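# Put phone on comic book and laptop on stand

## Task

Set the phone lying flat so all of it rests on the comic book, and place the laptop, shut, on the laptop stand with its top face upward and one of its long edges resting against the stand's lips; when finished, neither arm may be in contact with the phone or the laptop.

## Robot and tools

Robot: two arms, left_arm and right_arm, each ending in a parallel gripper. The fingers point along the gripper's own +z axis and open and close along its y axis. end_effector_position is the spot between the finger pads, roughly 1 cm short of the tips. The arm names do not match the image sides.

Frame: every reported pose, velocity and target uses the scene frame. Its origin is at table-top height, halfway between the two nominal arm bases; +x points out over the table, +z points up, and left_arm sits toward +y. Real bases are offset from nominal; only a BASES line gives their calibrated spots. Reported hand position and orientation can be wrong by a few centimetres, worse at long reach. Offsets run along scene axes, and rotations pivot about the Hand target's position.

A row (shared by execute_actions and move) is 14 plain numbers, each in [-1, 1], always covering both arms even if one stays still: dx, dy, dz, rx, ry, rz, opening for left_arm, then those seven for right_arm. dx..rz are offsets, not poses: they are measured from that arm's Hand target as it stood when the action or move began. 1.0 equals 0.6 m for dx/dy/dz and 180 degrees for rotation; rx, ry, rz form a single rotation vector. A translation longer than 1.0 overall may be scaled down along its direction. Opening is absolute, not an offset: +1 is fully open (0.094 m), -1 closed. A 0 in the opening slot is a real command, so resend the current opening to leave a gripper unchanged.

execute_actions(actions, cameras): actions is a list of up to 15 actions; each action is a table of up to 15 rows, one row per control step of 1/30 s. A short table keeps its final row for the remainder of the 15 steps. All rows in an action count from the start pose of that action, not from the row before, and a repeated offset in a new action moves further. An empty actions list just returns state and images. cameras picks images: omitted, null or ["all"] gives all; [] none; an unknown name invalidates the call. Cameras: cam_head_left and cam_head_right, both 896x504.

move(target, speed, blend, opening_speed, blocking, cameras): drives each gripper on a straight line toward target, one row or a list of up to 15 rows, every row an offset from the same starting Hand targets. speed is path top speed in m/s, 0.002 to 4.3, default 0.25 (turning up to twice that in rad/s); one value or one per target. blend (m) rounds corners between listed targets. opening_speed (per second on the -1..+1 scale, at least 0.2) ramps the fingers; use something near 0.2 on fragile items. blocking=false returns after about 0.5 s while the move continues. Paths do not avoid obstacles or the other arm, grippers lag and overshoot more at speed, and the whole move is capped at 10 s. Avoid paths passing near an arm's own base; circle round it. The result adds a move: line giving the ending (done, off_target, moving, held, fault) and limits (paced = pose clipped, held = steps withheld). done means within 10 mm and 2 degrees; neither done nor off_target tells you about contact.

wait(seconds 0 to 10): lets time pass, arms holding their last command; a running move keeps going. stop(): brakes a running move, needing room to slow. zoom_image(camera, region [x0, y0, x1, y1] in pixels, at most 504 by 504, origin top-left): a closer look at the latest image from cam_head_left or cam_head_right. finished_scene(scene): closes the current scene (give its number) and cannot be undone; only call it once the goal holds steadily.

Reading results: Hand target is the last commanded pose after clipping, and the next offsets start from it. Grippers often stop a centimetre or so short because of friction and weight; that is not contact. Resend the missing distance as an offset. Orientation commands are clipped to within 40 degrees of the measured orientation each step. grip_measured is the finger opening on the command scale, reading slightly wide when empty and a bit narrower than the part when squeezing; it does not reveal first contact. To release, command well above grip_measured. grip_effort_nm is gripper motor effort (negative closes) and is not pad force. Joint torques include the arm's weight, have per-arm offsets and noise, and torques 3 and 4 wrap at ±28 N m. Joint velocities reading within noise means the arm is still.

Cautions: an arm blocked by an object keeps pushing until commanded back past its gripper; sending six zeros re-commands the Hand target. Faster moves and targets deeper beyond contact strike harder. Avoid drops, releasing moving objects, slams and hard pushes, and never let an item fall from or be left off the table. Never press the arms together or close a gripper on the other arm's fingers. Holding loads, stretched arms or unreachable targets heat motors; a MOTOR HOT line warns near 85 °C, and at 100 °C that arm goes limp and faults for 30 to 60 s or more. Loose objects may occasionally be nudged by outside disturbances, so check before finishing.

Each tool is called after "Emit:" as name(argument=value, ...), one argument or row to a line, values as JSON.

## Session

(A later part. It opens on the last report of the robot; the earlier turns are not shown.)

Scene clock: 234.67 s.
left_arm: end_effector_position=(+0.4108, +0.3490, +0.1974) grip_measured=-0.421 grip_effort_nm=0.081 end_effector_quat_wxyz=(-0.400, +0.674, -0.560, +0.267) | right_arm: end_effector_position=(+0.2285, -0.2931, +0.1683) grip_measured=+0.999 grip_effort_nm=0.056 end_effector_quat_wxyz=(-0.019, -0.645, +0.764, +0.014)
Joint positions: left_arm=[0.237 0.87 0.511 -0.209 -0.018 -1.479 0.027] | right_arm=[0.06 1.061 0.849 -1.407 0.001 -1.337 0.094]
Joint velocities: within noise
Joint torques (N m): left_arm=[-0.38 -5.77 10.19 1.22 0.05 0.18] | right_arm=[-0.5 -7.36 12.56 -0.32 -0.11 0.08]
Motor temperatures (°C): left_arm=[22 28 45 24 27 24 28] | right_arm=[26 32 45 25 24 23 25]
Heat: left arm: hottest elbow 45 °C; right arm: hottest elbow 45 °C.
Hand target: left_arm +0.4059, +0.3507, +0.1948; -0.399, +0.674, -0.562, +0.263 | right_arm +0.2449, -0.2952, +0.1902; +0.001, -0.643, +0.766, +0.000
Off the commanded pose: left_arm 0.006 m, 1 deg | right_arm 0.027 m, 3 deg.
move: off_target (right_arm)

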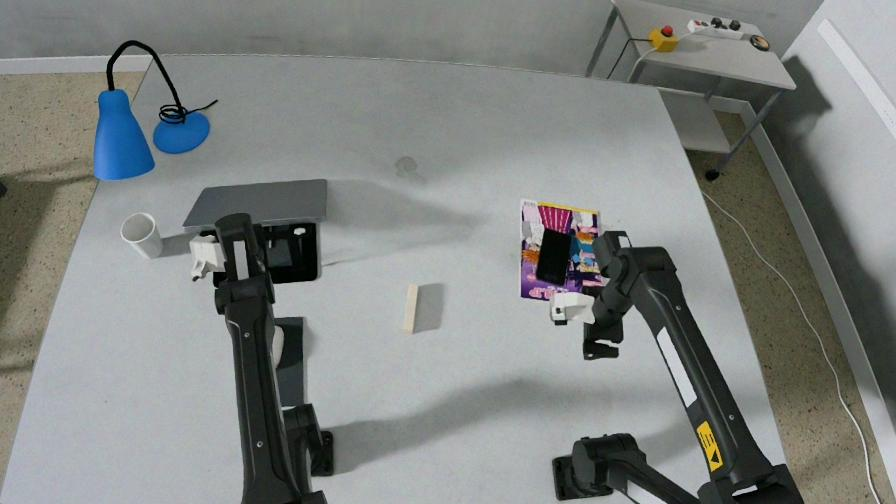

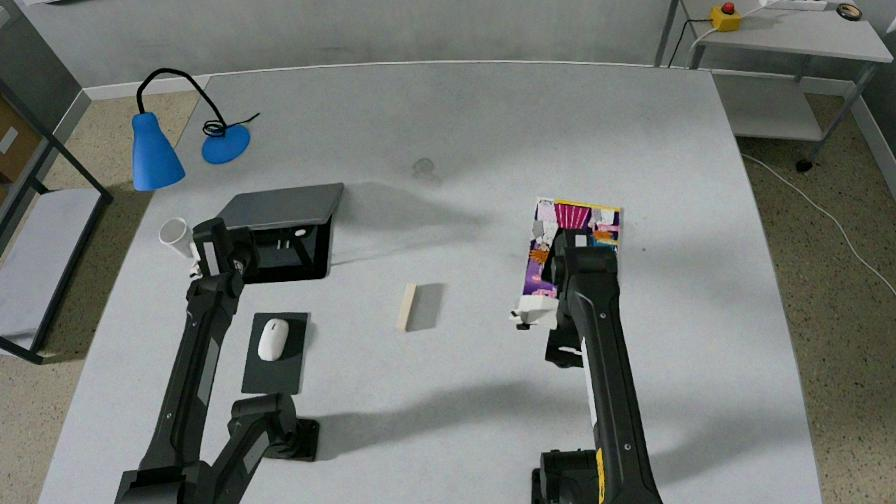

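Emit:
move(
  target=[
    [-0.1,-0.03,0.06,0,0,0.0,-0.42,0,0,0,0,0,0,1],
    [-0.15,-0.05,0.15,0,0,0.0,-0.42,0,-0.1,0.04,0,0,0,1],
  ],
  speed=0.25,
)

Emit:
zoom_image(
  camera="cam_head_left",
  region=[150, 140, 350, 340],
)

Emit:
zoom_image(
  camera="cam_head_left",
  region=[490, 170, 640, 320],
)

Emit:
zoom_image(
  camera="cam_head_right",
  region=[170, 140, 370, 340],
)

Scene clock: 243.00 s.
left_arm: end_effector_position=(+0.3079, +0.3229, +0.2385) grip_measured=-0.421 grip_effort_nm=0.076 end_effector_quat_wxyz=(-0.373, +0.690, -0.572, +0.241) | right_arm: end_effector_position=(+0.2302, -0.3496, +0.1919) grip_measured=+0.999 grip_effort_nm=0.056 end_effector_quat_wxyz=(-0.016, -0.645, +0.764, +0.018)
Joint positions: left_arm=[0.234 0.458 0.533 -0.727 -0.034 -1.479 0.027] | right_arm=[-0.157 1.061 0.912 -1.47 0.001 -1.554 0.094]
Joint velocities: within noise
Joint torques (N m): left_arm=[-2.02 -0.97 18.4 1.2 -0.23 0.04] | right_arm=[-0.5 -7.41 12.77 -0.34 -0.11 0.08]
Motor temperatures (°C): left_arm=[22 28 44 24 27 24 28] | right_arm=[26 32 45 25 24 23 25]
Heat: left arm: hottest elbow 44 °C; right arm: hottest elbow 45 °C.
Hand target: left_arm +0.3158, +0.3207, +0.2846; -0.399, +0.675, -0.562, +0.263 | right_arm +0.2449, -0.3552, +0.2142; +0.001, -0.643, +0.766, +0.000
Off the commanded pose: left_arm 0.047 m, 5 deg | right_arm 0.027 m, 3 deg.
move: off_target (left_arm, right_arm)

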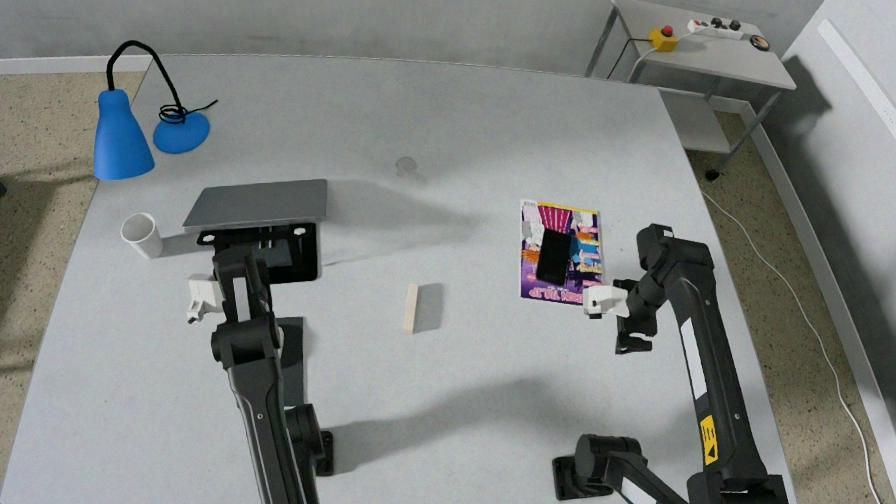

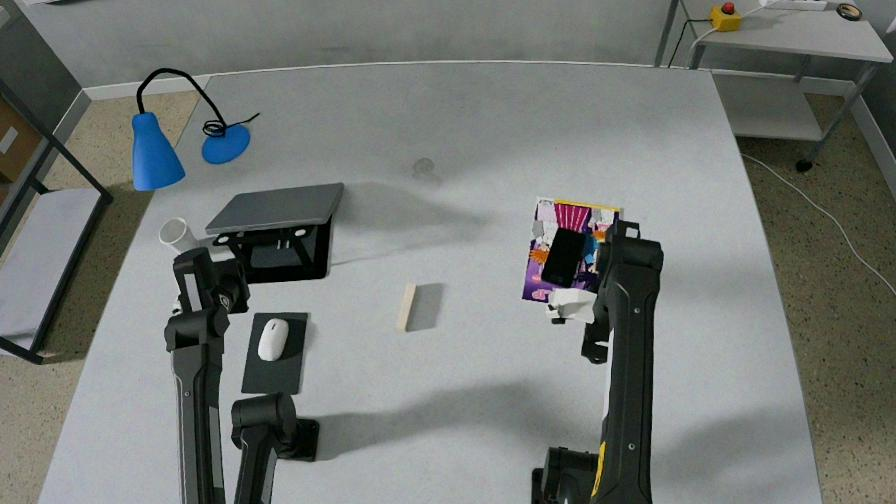

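Scaled by 2.520.

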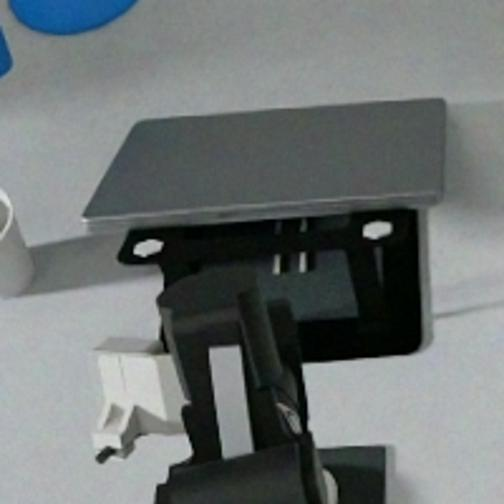

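Scaled by 3.360.

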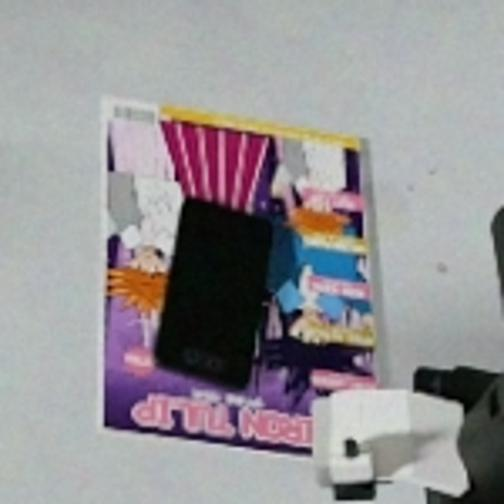

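Scaled by 2.520.

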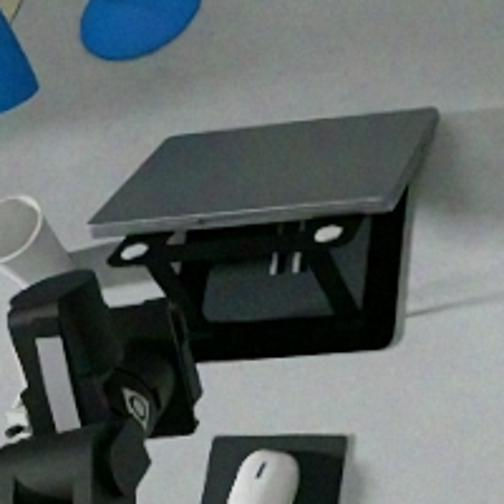

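Emit:
finished_scene(
  scene=2,
)

The scene is finished: the task was done.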